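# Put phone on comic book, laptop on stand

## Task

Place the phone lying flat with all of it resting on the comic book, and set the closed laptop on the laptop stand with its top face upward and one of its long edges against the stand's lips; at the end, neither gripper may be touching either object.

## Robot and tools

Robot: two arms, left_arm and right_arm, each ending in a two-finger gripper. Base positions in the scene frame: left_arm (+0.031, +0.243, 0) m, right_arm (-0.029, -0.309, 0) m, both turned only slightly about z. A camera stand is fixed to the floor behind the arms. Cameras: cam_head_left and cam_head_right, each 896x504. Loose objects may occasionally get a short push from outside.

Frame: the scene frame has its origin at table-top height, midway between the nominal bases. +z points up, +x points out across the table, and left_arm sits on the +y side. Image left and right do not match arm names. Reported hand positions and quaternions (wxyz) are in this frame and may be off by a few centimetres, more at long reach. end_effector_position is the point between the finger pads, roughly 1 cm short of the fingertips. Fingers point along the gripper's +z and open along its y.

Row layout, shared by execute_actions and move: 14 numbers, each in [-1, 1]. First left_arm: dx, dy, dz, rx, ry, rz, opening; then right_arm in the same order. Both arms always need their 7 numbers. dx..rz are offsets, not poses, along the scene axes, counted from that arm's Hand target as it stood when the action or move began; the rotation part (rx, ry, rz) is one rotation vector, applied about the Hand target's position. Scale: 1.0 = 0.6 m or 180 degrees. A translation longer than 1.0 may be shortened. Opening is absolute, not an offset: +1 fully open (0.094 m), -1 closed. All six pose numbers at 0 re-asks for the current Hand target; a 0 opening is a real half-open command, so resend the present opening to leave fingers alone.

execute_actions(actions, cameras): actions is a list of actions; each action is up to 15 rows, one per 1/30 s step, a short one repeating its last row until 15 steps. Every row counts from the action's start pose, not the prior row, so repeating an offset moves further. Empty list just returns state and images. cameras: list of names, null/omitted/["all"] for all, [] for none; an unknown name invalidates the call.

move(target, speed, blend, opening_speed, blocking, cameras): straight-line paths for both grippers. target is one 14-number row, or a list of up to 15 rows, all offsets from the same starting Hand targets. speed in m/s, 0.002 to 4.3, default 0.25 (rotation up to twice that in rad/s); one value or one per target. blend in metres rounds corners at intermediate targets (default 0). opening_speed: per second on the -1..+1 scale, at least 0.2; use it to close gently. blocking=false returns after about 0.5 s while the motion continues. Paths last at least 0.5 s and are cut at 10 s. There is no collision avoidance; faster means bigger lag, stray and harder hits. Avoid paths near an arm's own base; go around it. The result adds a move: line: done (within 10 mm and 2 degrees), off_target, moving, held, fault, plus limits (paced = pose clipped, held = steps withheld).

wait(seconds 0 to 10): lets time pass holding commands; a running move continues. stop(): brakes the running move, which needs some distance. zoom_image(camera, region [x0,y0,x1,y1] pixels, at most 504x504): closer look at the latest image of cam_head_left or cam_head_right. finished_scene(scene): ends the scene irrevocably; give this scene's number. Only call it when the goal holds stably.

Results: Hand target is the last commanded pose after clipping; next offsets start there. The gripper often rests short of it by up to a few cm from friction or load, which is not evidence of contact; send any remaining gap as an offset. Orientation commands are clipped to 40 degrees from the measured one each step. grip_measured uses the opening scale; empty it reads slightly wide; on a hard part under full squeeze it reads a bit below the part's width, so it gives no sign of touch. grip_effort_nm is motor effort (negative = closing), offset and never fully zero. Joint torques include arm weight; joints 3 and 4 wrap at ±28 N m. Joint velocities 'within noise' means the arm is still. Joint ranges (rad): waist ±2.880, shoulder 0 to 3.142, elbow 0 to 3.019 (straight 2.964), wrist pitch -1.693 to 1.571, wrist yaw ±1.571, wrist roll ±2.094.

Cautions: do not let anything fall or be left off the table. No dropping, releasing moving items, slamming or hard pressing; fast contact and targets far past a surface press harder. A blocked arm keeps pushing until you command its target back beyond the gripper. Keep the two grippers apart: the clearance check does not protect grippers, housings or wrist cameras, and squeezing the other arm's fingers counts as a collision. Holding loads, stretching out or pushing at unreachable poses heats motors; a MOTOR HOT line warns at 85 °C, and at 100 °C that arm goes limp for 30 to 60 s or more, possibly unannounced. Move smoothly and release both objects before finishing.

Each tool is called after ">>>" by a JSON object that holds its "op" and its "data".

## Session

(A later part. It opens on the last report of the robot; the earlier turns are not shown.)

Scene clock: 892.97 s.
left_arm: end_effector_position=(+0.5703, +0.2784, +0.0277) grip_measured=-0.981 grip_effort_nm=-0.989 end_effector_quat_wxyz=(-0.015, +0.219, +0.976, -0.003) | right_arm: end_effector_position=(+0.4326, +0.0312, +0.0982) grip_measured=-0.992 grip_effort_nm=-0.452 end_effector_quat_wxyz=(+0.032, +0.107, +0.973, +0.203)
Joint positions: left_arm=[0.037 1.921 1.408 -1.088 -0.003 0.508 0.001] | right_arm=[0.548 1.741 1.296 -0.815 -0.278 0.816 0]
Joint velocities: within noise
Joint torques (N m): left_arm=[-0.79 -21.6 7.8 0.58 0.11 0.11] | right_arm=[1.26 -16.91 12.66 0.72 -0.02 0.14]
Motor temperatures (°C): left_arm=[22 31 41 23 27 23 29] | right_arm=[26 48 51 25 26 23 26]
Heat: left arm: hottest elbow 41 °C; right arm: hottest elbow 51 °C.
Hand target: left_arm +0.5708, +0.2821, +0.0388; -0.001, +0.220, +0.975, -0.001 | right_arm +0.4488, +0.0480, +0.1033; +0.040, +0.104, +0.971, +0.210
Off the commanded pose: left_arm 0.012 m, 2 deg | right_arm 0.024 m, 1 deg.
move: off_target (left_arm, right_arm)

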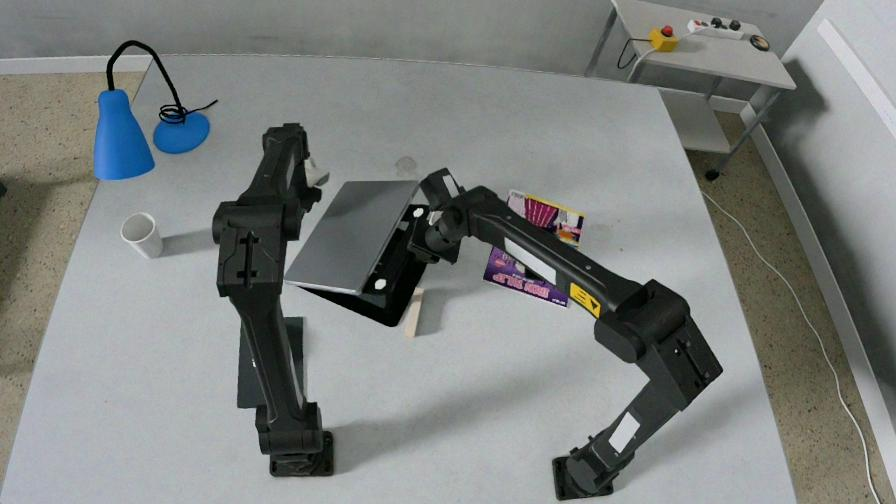

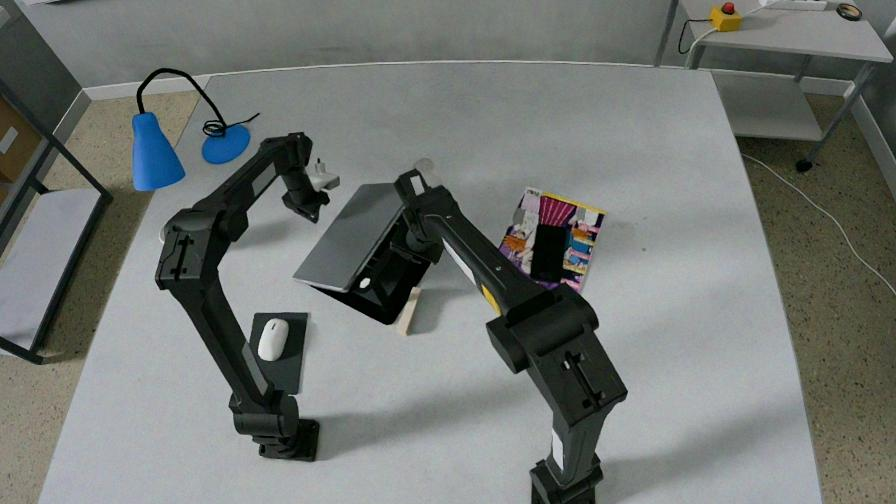

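>>> {"op": "move", "data": {"target": [0,0,0,0,0,0,-1,0.012,0.04,0.015,0,0,0,-1], "speed": 0.04}}

>>> {"op": "zoom_image", "data": {"camera": "cam_head_left", "region": [270, 150, 450, 330]}}

Scene clock: 897.03 s.
left_arm: end_effector_position=(+0.5703, +0.2784, +0.0277) grip_measured=-0.981 grip_effort_nm=-0.984 end_effector_quat_wxyz=(-0.015, +0.219, +0.976, -0.003) | right_arm: end_effector_position=(+0.4361, +0.0378, +0.1018) grip_measured=-0.992 grip_effort_nm=-0.447 end_effector_quat_wxyz=(+0.026, +0.124, +0.973, +0.193)
Joint positions: left_arm=[0.037 1.921 1.408 -1.088 -0.003 0.508 0.001] | right_arm=[0.559 1.76 1.339 -0.856 -0.262 0.856 0]
Joint velocities: within noise
Joint torques (N m): left_arm=[-0.85 -21.42 7.76 0.7 0.13 0.08] | right_arm=[2.61 -16.5 14.42 1.05 -0.23 0.08]
Motor temperatures (°C): left_arm=[22 32 41 23 27 23 29] | right_arm=[26 48 51 25 25 23 26]
Heat: left arm: hottest elbow 41 °C; right arm: hottest elbow 51 °C.
Hand target: left_arm +0.5708, +0.2821, +0.0388; -0.001, +0.220, +0.975, +0.000 | right_arm +0.4559, +0.0719, +0.1121; +0.040, +0.104, +0.971, +0.210
Off the commanded pose: left_arm 0.012 m, 2 deg | right_arm 0.041 m, 3 deg.
move: off_target (left_arm, right_arm)

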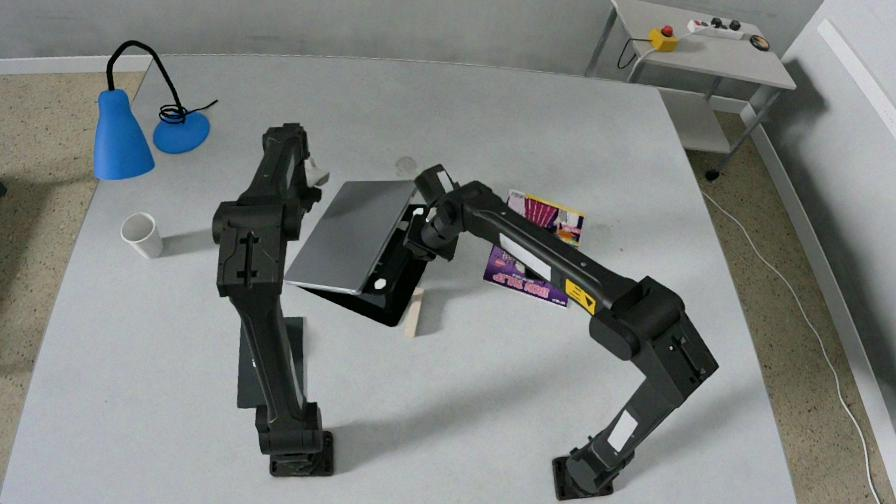

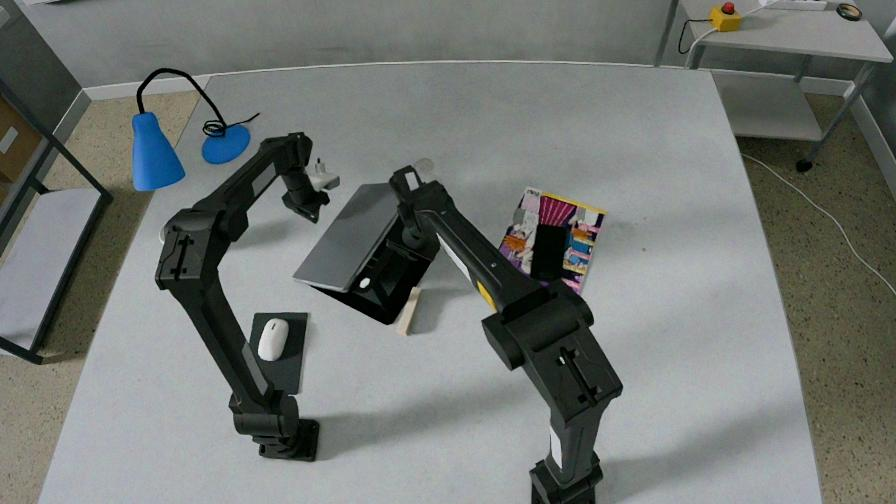

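Scaled by 2.800.

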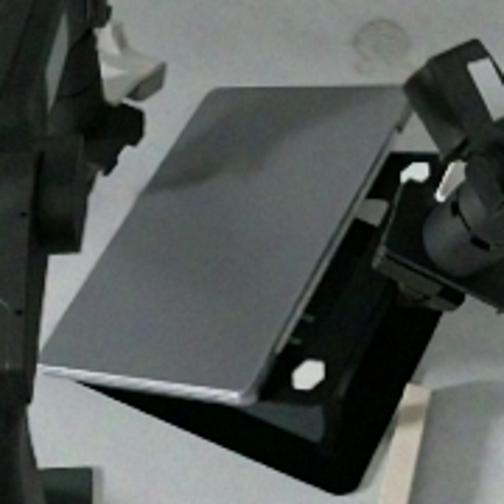

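>>> {"op": "move", "data": {"target": [-0.062,-0.155,0.003,0,0,0,-1,0,0,0,0,0,0,-1], "speed": 0.05}}

>>> {"op": "zoom_image", "data": {"camera": "cam_head_left", "region": [270, 150, 450, 330]}}

>>> {"op": "zoom_image", "data": {"camera": "cam_head_right", "region": [280, 150, 440, 320]}}

Scene clock: 904.67 s.
left_arm: end_effector_position=(+0.5471, +0.2404, +0.0309) grip_measured=-0.981 grip_effort_nm=-0.989 end_effector_quat_wxyz=(-0.001, +0.186, +0.982, +0.019) | right_arm: end_effector_position=(+0.4358, +0.0375, +0.1017) grip_measured=-0.992 grip_effort_nm=-0.447 end_effector_quat_wxyz=(+0.025, +0.125, +0.973, +0.191)
Joint positions: left_arm=[-0.045 1.842 1.297 -1.02 -0.038 0.359 0.001] | right_arm=[0.559 1.76 1.34 -0.859 -0.261 0.858 0]
Joint velocities: within noise
Joint torques (N m): left_arm=[-7.59 -20.78 6.39 -0.49 1.45 -0.11] | right_arm=[2.61 -16.62 14.48 1.09 -0.28 0.09]
Motor temperatures (°C): left_arm=[22 32 41 23 27 23 29] | right_arm=[26 48 55 25 25 23 26]
Heat: left arm: hottest elbow 41 °C; right arm: hottest elbow 55 °C.
Hand target: left_arm +0.5337, +0.1892, +0.0406; -0.001, +0.220, +0.975, -0.001 | right_arm +0.4559, +0.0721, +0.1123; +0.040, +0.104, +0.971, +0.210
Off the commanded pose: left_arm 0.054 m, 5 deg | right_arm 0.041 m, 4 deg.
move: off_target (left_arm, right_arm)

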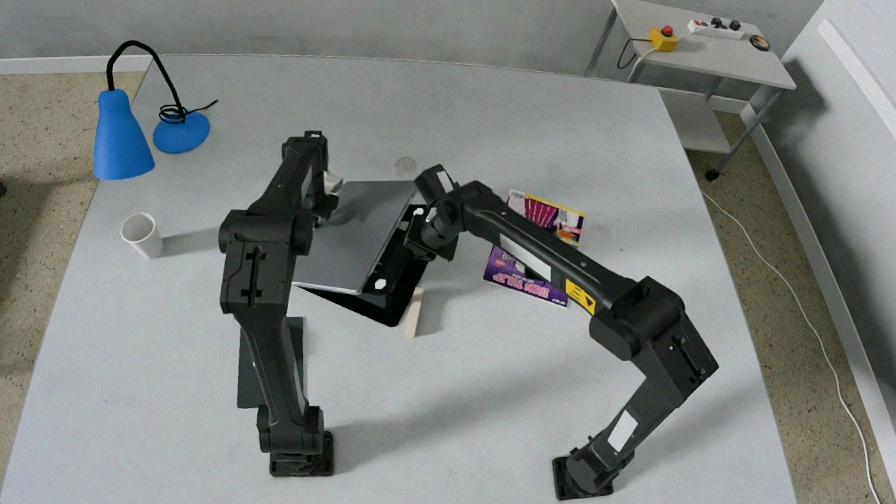

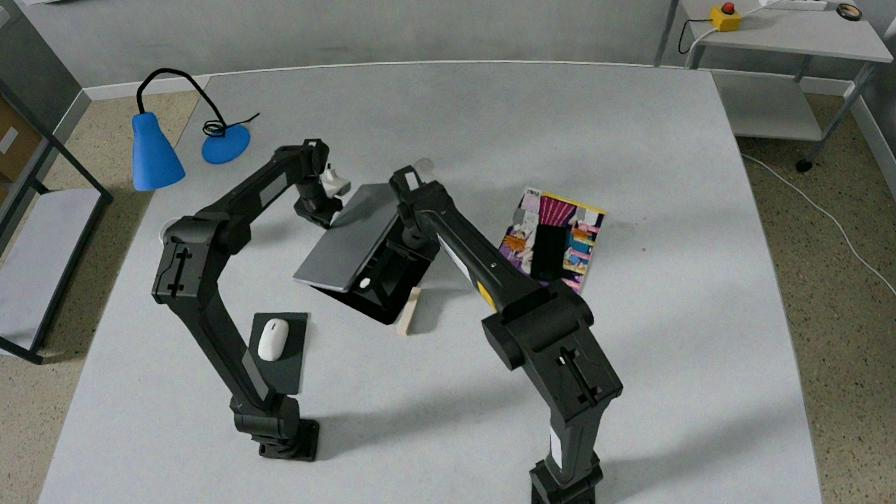

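Scaled by 2.800.

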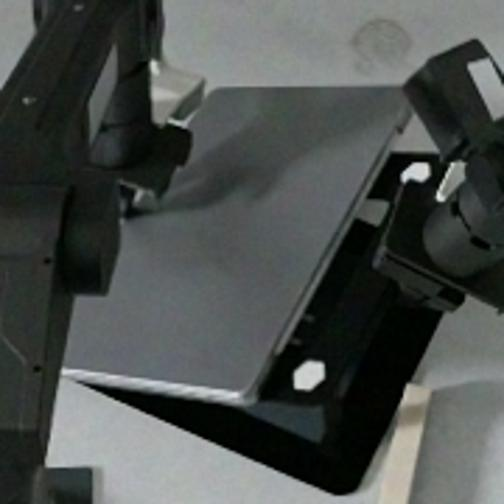

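Scaled by 2.965.

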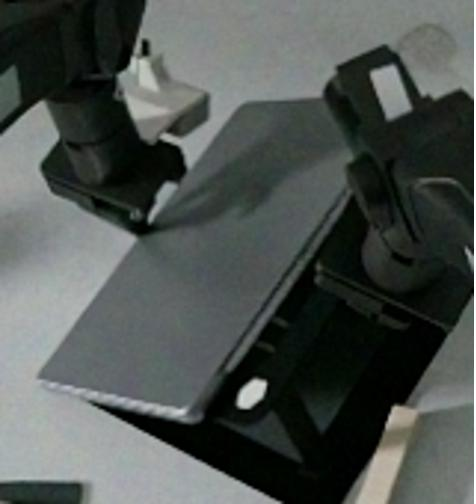

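>>> {"op": "move", "data": {"target": [-0.025,-0.065,0.005,0,0,0,-1,0,0,0,0,0,0,-1], "speed": 0.05}}

>>> {"op": "zoom_image", "data": {"camera": "cam_head_left", "region": [270, 150, 450, 330]}}

>>> {"op": "zoom_image", "data": {"camera": "cam_head_right", "region": [280, 150, 440, 320]}}

Scene clock: 908.57 s.
left_arm: end_effector_position=(+0.5424, +0.1834, +0.0630) grip_measured=-0.981 grip_effort_nm=-0.984 end_effector_quat_wxyz=(+0.031, +0.197, +0.980, +0.016) | right_arm: end_effector_position=(+0.4358, +0.0376, +0.1016) grip_measured=-0.992 grip_effort_nm=-0.447 end_effector_quat_wxyz=(+0.025, +0.125, +0.973, +0.191)
Joint positions: left_arm=[-0.153 1.765 1.279 -1.021 -0.028 0.274 0.001] | right_arm=[0.56 1.761 1.34 -0.859 -0.26 0.859 0]
Joint velocities: within noise
Joint torques (N m): left_arm=[-5.83 -16.03 6.23 -0.23 0.97 -0.16] | right_arm=[2.61 -16.56 14.46 1.1 -0.3 0.08]
Motor temperatures (°C): left_arm=[22 32 40 23 28 23 29] | right_arm=[26 48 56 25 25 23 26]
Heat: left arm: hottest elbow 40 °C; right arm: hottest elbow 56 °C.
Hand target: left_arm +0.5187, +0.1502, +0.0436; -0.001, +0.220, +0.975, -0.001 | right_arm +0.4559, +0.0720, +0.1122; +0.040, +0.104, +0.971, +0.210
Off the commanded pose: left_arm 0.045 m, 5 deg | right_arm 0.041 m, 4 deg.
move: off_target (left_arm, right_arm)

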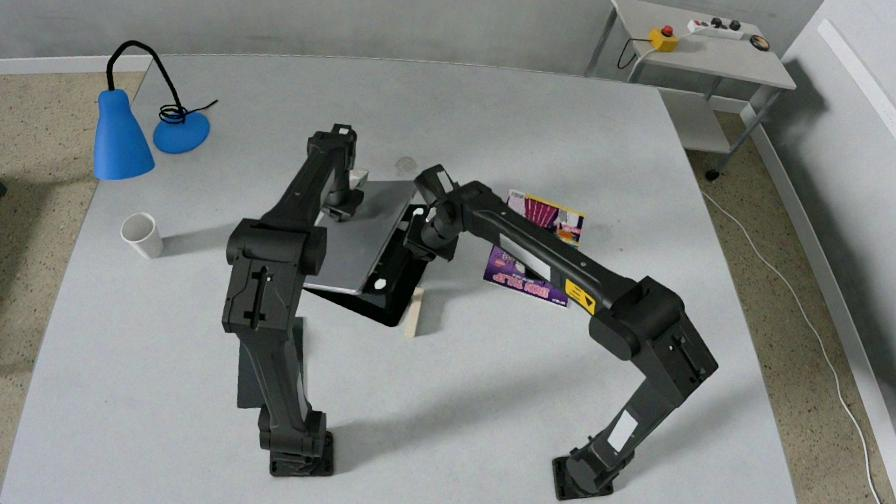

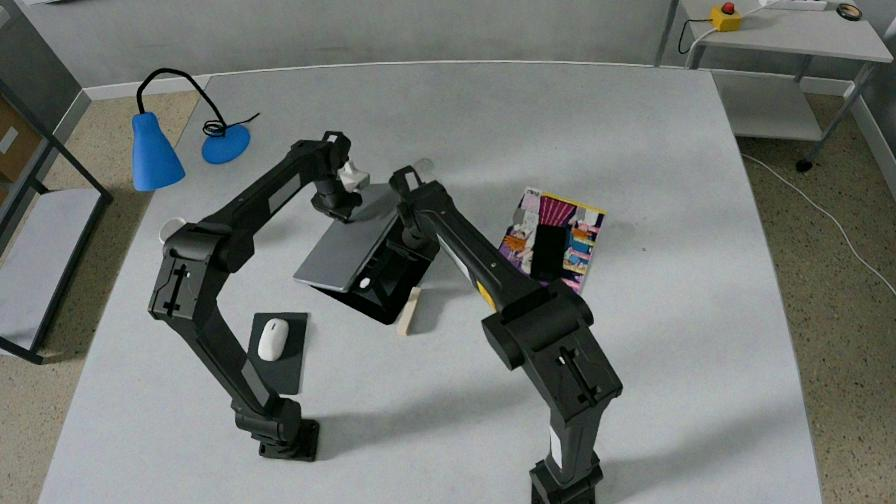

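Scaled by 2.800.

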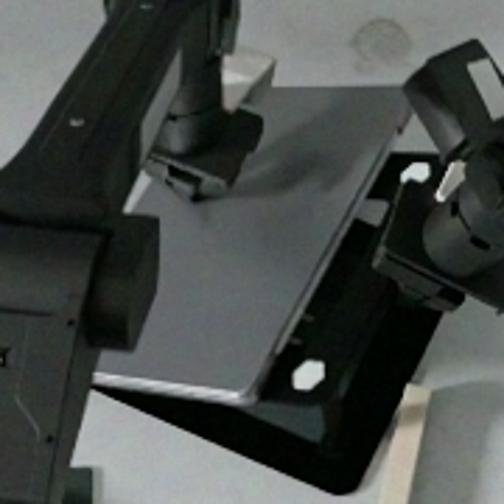

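Scaled by 2.965.

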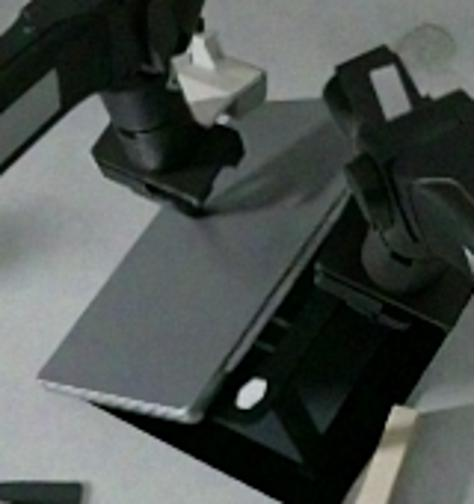

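>>> {"op": "move", "data": {"target": [[0,0.01,0.08,0,0,0,-1,-0.01,-0.1,0,0,0,0,-1],[-0.1,0.35,0.3,0,0,0,-1,-0.02,-0.2,0.15,0,0,0,-1]], "speed": 0.15, "cameras": ["cam_head_right","cam_head_left"]}}

>>> {"op": "zoom_image", "data": {"camera": "cam_head_right", "region": [285, 255, 385, 325]}}

>>> {"op": "zoom_image", "data": {"camera": "cam_head_left", "region": [275, 255, 395, 330]}}

Scene clock: 920.60 s.
left_arm: end_effector_position=(+0.4416, +0.3520, +0.1918) grip_measured=-0.981 grip_effort_nm=-0.979 end_effector_quat_wxyz=(-0.034, +0.220, +0.975, -0.016) | right_arm: end_effector_position=(+0.4302, -0.0477, +0.1777) grip_measured=-0.992 grip_effort_nm=-0.447 end_effector_quat_wxyz=(+0.020, +0.107, +0.974, +0.198)
Joint positions: left_arm=[0.231 1.516 1.323 -1.453 -0.004 0.702 0.001] | right_arm=[0.409 1.595 1.336 -1.069 -0.323 0.672 0]
Joint velocities: within noise
Joint torques (N m): left_arm=[-0.85 -16.21 15.92 -0.1 0.09 0.13] | right_arm=[-0.32 -18.43 12.21 0.17 -0.2 0.05]
Motor temperatures (°C): left_arm=[23 31 40 23 28 23 30] | right_arm=[26 47 57 25 25 23 26]
Heat: left arm: hottest elbow 40 °C; right arm: hottest elbow 57 °C.
Hand target: left_arm +0.4587, +0.3603, +0.2237; +0.000, +0.220, +0.975, +0.000 | right_arm +0.4439, -0.0481, +0.2022; +0.040, +0.104, +0.971, +0.210
Off the commanded pose: left_arm 0.037 m, 4 deg | right_arm 0.028 m, 3 deg.
move: off_target (left_arm, right_arm)

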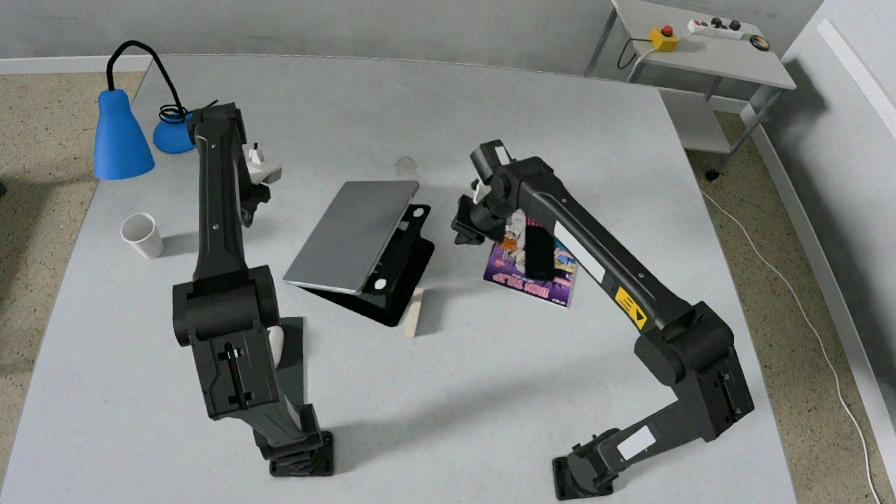

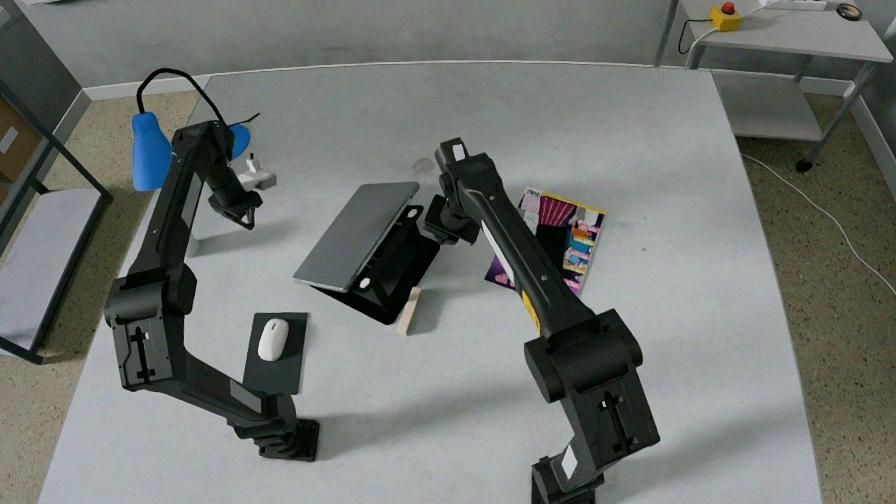

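Scaled by 5.040.

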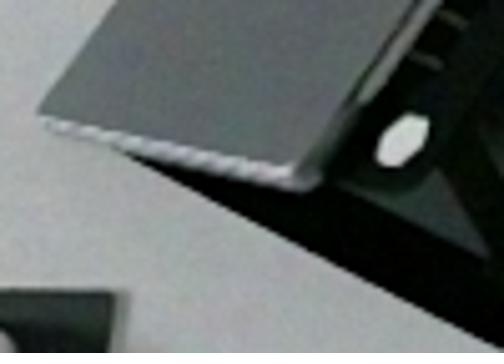

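Scaled by 4.200.

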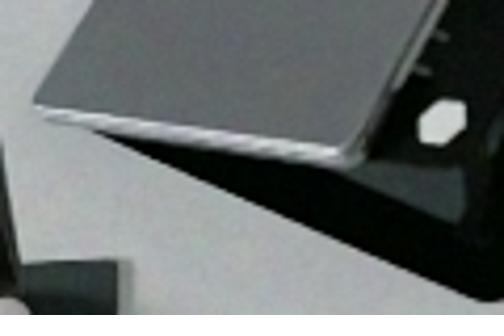

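>>> {"op": "move", "data": {"target": [[0.015,-0.03,-0.2,0,0,0,-1,0,0,0,0,0,0,-1],[0.015,-0.06,-0.308,0,0,0,-1,0,0,0,0,0,0,-1],[-0.028,-0.177,-0.308,0,0,0,-1,0,0,0,0,0,0,-1]], "speed": [0.15, 0.1, 0.04], "cameras": ["cam_head_right"]}}

>>> {"op": "move", "data": {"target": [[0.043,0.111,0.0,0,0,0,-1,0,0,0,0,0,0,-1],[0.1235,0.0795,0.0,0,0,0,-1,0,0,0,0,0,0,-1],[0.0788,-0.036,0.0,0,0,0,-1,0,0,0,0,0,0,-1]], "speed": [0.12, 0.12, 0.04], "cameras": []}}

>>> {"op": "move", "data": {"target": [[0.0447,0.1155,0.0,0,0,0,-1,0,0,0,0,0,0,-1],[0.1345,0.0807,0.0,0,0,0,-1,0,0,0,0,0,0,-1],[0.0877,-0.0402,0.0,0,0,0,-1,0,0,0,0,0,0,-1]], "speed": [0.12, 0.12, 0.04], "cameras": []}}

>>> {"op": "move", "data": {"target": [[0.0468,0.1208,0.0,0,0,0,-1,0,0,0,0,0,0,-1],[0.1367,0.086,0.0,0,0,0,-1,0,0,0,0,0,0,-1],[0.0878,-0.0403,0.0,0,0,0,-1,0,0,0,0,0,0,-1]], "speed": [0.12, 0.12, 0.04], "cameras": []}}

>>> {"op": "move", "data": {"target": [[0.0488,0.1263,0.0,0,0,0,-1,0,0,0,0,0,0,-1],[0.1295,0.0952,0.0,0,0,0,-1,0,0,0,0,0,0,-1],[0.0785,-0.0365,0.0,0,0,0,-1,0,0,0,0,0,0,-1]], "speed": [0.12, 0.12, 0.04], "cameras": ["cam_head_right"]}}

Scene clock: 947.93 s.
left_arm: end_effector_position=(+0.4516, +0.2671, +0.0436) grip_measured=-0.981 grip_effort_nm=-0.979 end_effector_quat_wxyz=(+0.008, +0.214, +0.977, +0.009) | right_arm: end_effector_position=(+0.4302, -0.0477, +0.1777) grip_measured=-0.992 grip_effort_nm=-0.447 end_effector_quat_wxyz=(+0.020, +0.106, +0.974, +0.198)
Joint positions: left_arm=[0.025 1.602 1.002 -0.952 -0.013 0.484 0.001] | right_arm=[0.409 1.595 1.336 -1.069 -0.323 0.672 0]
Joint velocities: within noise
Joint torques (N m): left_arm=[-3.6 -14.62 6.38 0.17 0.54 -0.03] | right_arm=[-0.21 -18.73 12.08 0.17 -0.19 0.06]
Motor temperatures (°C): left_arm=[22 30 44 23 27 23 30] | right_arm=[26 49 55 25 25 23 26]
Heat: left arm: hottest elbow 44 °C; right arm: hottest elbow 55 °C.
Hand target: left_arm +0.4418, +0.2540, +0.0389; -0.001, +0.220, +0.975, +0.000 | right_arm +0.4439, -0.0480, +0.2022; +0.040, +0.104, +0.971, +0.210
Off the commanded pose: left_arm 0.017 m, 2 deg | right_arm 0.028 m, 3 deg.
move: off_target (left_arm, right_arm)
Images, in order (width x height): cam_head_right 896x504.

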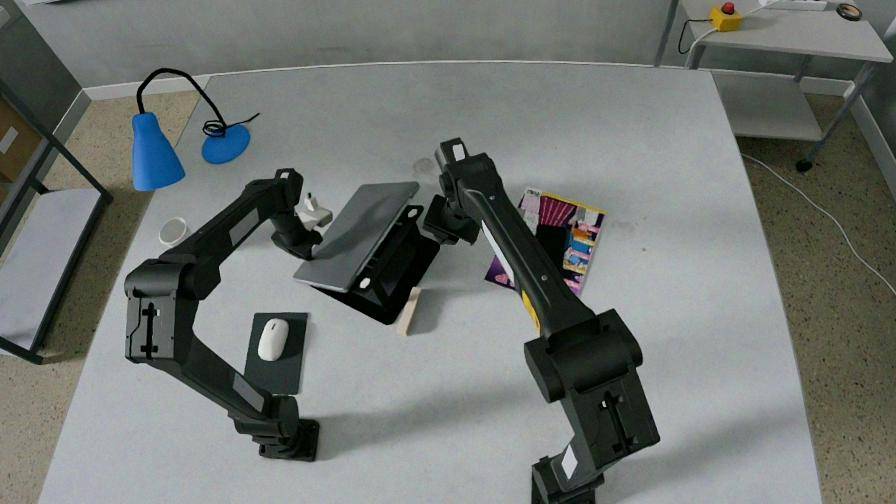

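Scene clock: 951.47 s.
left_arm: end_effector_position=(+0.4953, +0.2656, +0.0308) grip_measured=-0.981 grip_effort_nm=-0.974 end_effector_quat_wxyz=(-0.007, +0.198, +0.980, +0.012) | right_arm: end_effector_position=(+0.4302, -0.0477, +0.1777) grip_measured=-0.992 grip_effort_nm=-0.447 end_effector_quat_wxyz=(+0.020, +0.106, +0.974, +0.198)
Joint positions: left_arm=[0.012 1.735 1.14 -0.983 -0.026 0.438 0.001] | right_arm=[0.409 1.595 1.336 -1.069 -0.323 0.672 0]
Joint velocities: within noise
Joint torques (N m): left_arm=[-5.42 -19.19 6.71 0.21 1.06 -0.11] | right_arm=[-0.21 -18.78 12.07 0.2 -0.2 0.06]
Motor temperatures (°C): left_arm=[22 30 43 23 27 23 30] | right_arm=[26 49 55 25 25 23 26]
Heat: left arm: hottest elbow 43 °C; right arm: hottest elbow 55 °C.
Hand target: left_arm +0.4891, +0.2323, +0.0390; -0.001, +0.220, +0.975, +0.000 | right_arm +0.4439, -0.0480, +0.2022; +0.040, +0.104, +0.971, +0.210
Off the commanded pose: left_arm 0.035 m, 3 deg | right_arm 0.028 m, 3 deg.
move: off_target (left_arm, right_arm)
No camera images: "cameras" was empty.

Scene clock: 955.13 s.
left_arm: end_effector_position=(+0.5458, +0.2428, +0.0272) grip_measured=-0.981 grip_effort_nm=-0.979 end_effector_quat_wxyz=(-0.011, +0.198, +0.980, +0.009) | right_arm: end_effector_position=(+0.4302, -0.0477, +0.1777) grip_measured=-0.992 grip_effort_nm=-0.447 end_effector_quat_wxyz=(+0.020, +0.106, +0.974, +0.198)
Joint positions: left_arm=[-0.035 1.858 1.308 -1.041 -0.021 0.393 0.001] | right_arm=[0.409 1.595 1.336 -1.069 -0.323 0.672 0]
Joint velocities: within noise
Joint torques (N m): left_arm=[-6.12 -21.3 7.42 0.1 0.89 -0.09] | right_arm=[-0.21 -18.73 12.04 0.18 -0.19 0.06]
Motor temperatures (°C): left_arm=[22 30 43 23 27 23 30] | right_arm=[26 49 55 25 25 23 26]
Heat: left arm: hottest elbow 43 °C; right arm: hottest elbow 55 °C.
Hand target: left_arm +0.5418, +0.2082, +0.0389; -0.001, +0.220, +0.975, -0.001 | right_arm +0.4439, -0.0480, +0.2022; +0.040, +0.104, +0.971, +0.210
Off the commanded pose: left_arm 0.037 m, 3 deg | right_arm 0.028 m, 3 deg.
move: off_target (left_arm, right_arm)
No camera images: "cameras" was empty.

Scene clock: 958.90 s.
left_arm: end_effector_position=(+0.5977, +0.2201, +0.0244) grip_measured=-0.981 grip_effort_nm=-0.979 end_effector_quat_wxyz=(-0.014, +0.201, +0.980, +0.007) | right_arm: end_effector_position=(+0.4302, -0.0477, +0.1777) grip_measured=-0.992 grip_effort_nm=-0.447 end_effector_quat_wxyz=(+0.020, +0.106, +0.974, +0.198)
Joint positions: left_arm=[-0.073 1.983 1.499 -1.112 -0.018 0.359 0.001] | right_arm=[0.409 1.595 1.336 -1.069 -0.323 0.672 0]
Joint velocities: within noise
Joint torques (N m): left_arm=[-5.54 -22.89 7.75 0.55 0.77 -0.12] | right_arm=[-0.32 -18.78 12.05 0.18 -0.19 0.06]
Motor temperatures (°C): left_arm=[22 30 43 23 27 23 30] | right_arm=[26 49 55 25 25 23 26]
Heat: left arm: hottest elbow 43 °C; right arm: hottest elbow 55 °C.
Hand target: left_arm +0.5944, +0.1841, +0.0388; -0.001, +0.220, +0.975, -0.001 | right_arm +0.4439, -0.0480, +0.2022; +0.040, +0.104, +0.971, +0.210
Off the commanded pose: left_arm 0.039 m, 3 deg | right_arm 0.028 m, 3 deg.
move: off_target (left_arm, right_arm)
No camera images: "cameras" was empty.

Scene clock: 962.70 s.
left_arm: end_effector_position=(+0.6451, +0.1976, +0.0222) grip_measured=-0.981 grip_effort_nm=-0.974 end_effector_quat_wxyz=(-0.015, +0.201, +0.979, +0.005) | right_arm: end_effector_position=(+0.4302, -0.0477, +0.1777) grip_measured=-0.992 grip_effort_nm=-0.452 end_effector_quat_wxyz=(+0.020, +0.106, +0.974, +0.198)
Joint positions: left_arm=[-0.105 2.103 1.694 -1.189 -0.013 0.328 0.001] | right_arm=[0.409 1.595 1.336 -1.069 -0.323 0.672 0]
Joint velocities: within noise
Joint torques (N m): left_arm=[-5.3 -25.11 8.08 0.55 0.59 -0.1] | right_arm=[-0.32 -18.78 12.05 0.17 -0.2 0.06]
Motor temperatures (°C): left_arm=[22 30 43 23 27 23 30] | right_arm=[26 49 55 25 25 23 26]
Heat: left arm: hottest elbow 43 °C; right arm: hottest elbow 55 °C.
Hand target: left_arm +0.6415, +0.1622, +0.0390; -0.001, +0.220, +0.975, -0.001 | right_arm +0.4439, -0.0480, +0.2022; +0.040, +0.104, +0.971, +0.210
Off the commanded pose: left_arm 0.039 m, 3 deg | right_arm 0.028 m, 3 deg.
move: off_target (left_arm, right_arm)
Images, in order (width x height): cam_head_right 896x504.

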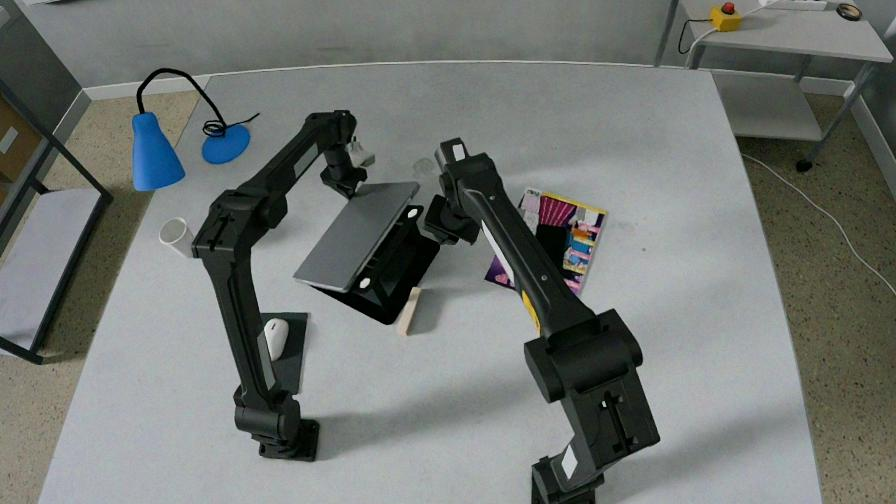

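>>> {"op": "move", "data": {"target": [[0.02,0.12,0.05,0,0,0,-1,0,0,0.1,0,0,0,-1],[-0.1,0.25,0.3,0,0,0,-1,0,-0.05,0.15,0,0,0,-1]], "speed": 0.2}}

>>> {"op": "zoom_image", "data": {"camera": "cam_head_right", "region": [280, 150, 440, 320]}}

>>> {"op": "zoom_image", "data": {"camera": "cam_head_left", "region": [270, 150, 440, 320]}}

Scene clock: 976.63 s.
left_arm: end_effector_position=(+0.5689, +0.3067, +0.1879) grip_measured=-0.981 grip_effort_nm=-0.974 end_effector_quat_wxyz=(-0.032, +0.219, +0.975, -0.010) | right_arm: end_effector_position=(+0.4302, -0.0770, +0.2597) grip_measured=-0.992 grip_effort_nm=-0.452 end_effector_quat_wxyz=(+0.012, +0.108, +0.975, +0.195)
Joint positions: left_arm=[0.09 1.815 1.694 -1.516 -0.003 0.56 0.001] | right_arm=[0.352 1.547 1.501 -1.317 -0.338 0.614 0]
Joint velocities: within noise
Joint torques (N m): left_arm=[-0.5 -19.9 15.09 -0.12 0.14 0.12] | right_arm=[-0.21 -18.26 13.55 0.13 -0.2 0.07]
Motor temperatures (°C): left_arm=[22 32 42 23 27 23 30] | right_arm=[26 49 55 25 25 23 26]
Heat: left arm: hottest elbow 42 °C; right arm: hottest elbow 55 °C.
Hand target: left_arm +0.5816, +0.3121, +0.2189; -0.001, +0.220, +0.975, -0.001 | right_arm +0.4439, -0.0779, +0.2923; +0.040, +0.104, +0.971, +0.210
Off the commanded pose: left_arm 0.034 m, 4 deg | right_arm 0.035 m, 4 deg.
move: off_target (left_arm, right_arm)

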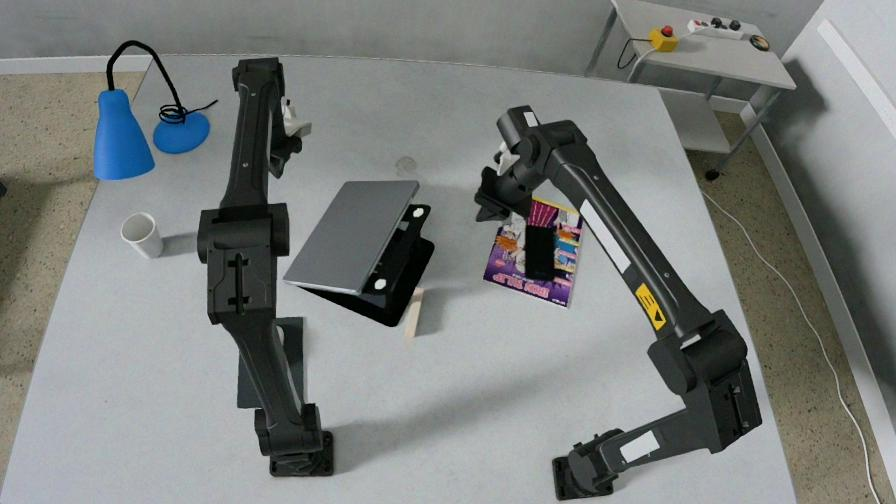

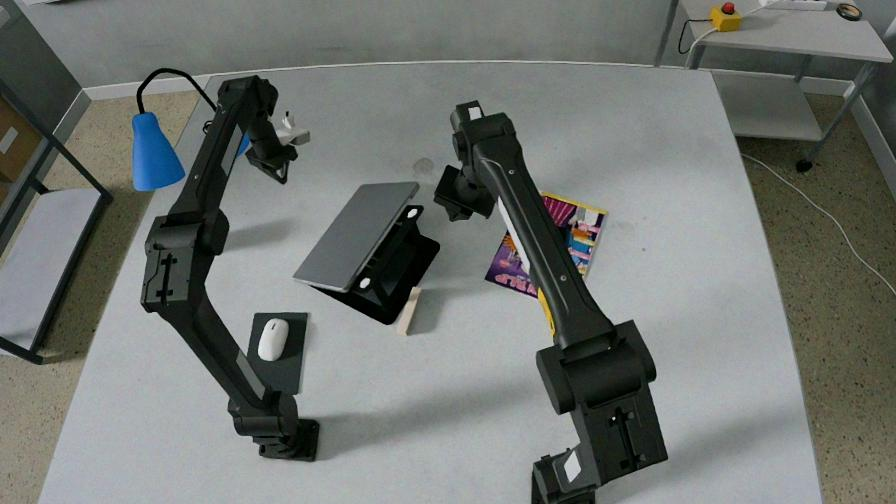

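Scaled by 2.965.

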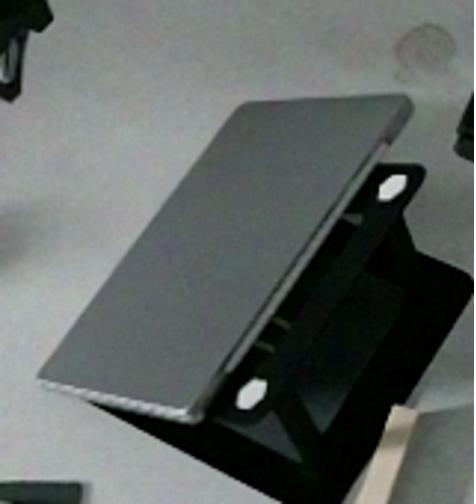

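Scaled by 2.965.

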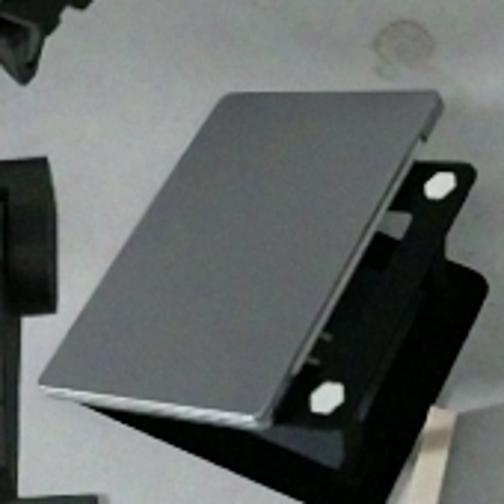

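>>> {"op": "finished_scene", "data": {"scene": 2}}

The scene is finished: the task was done.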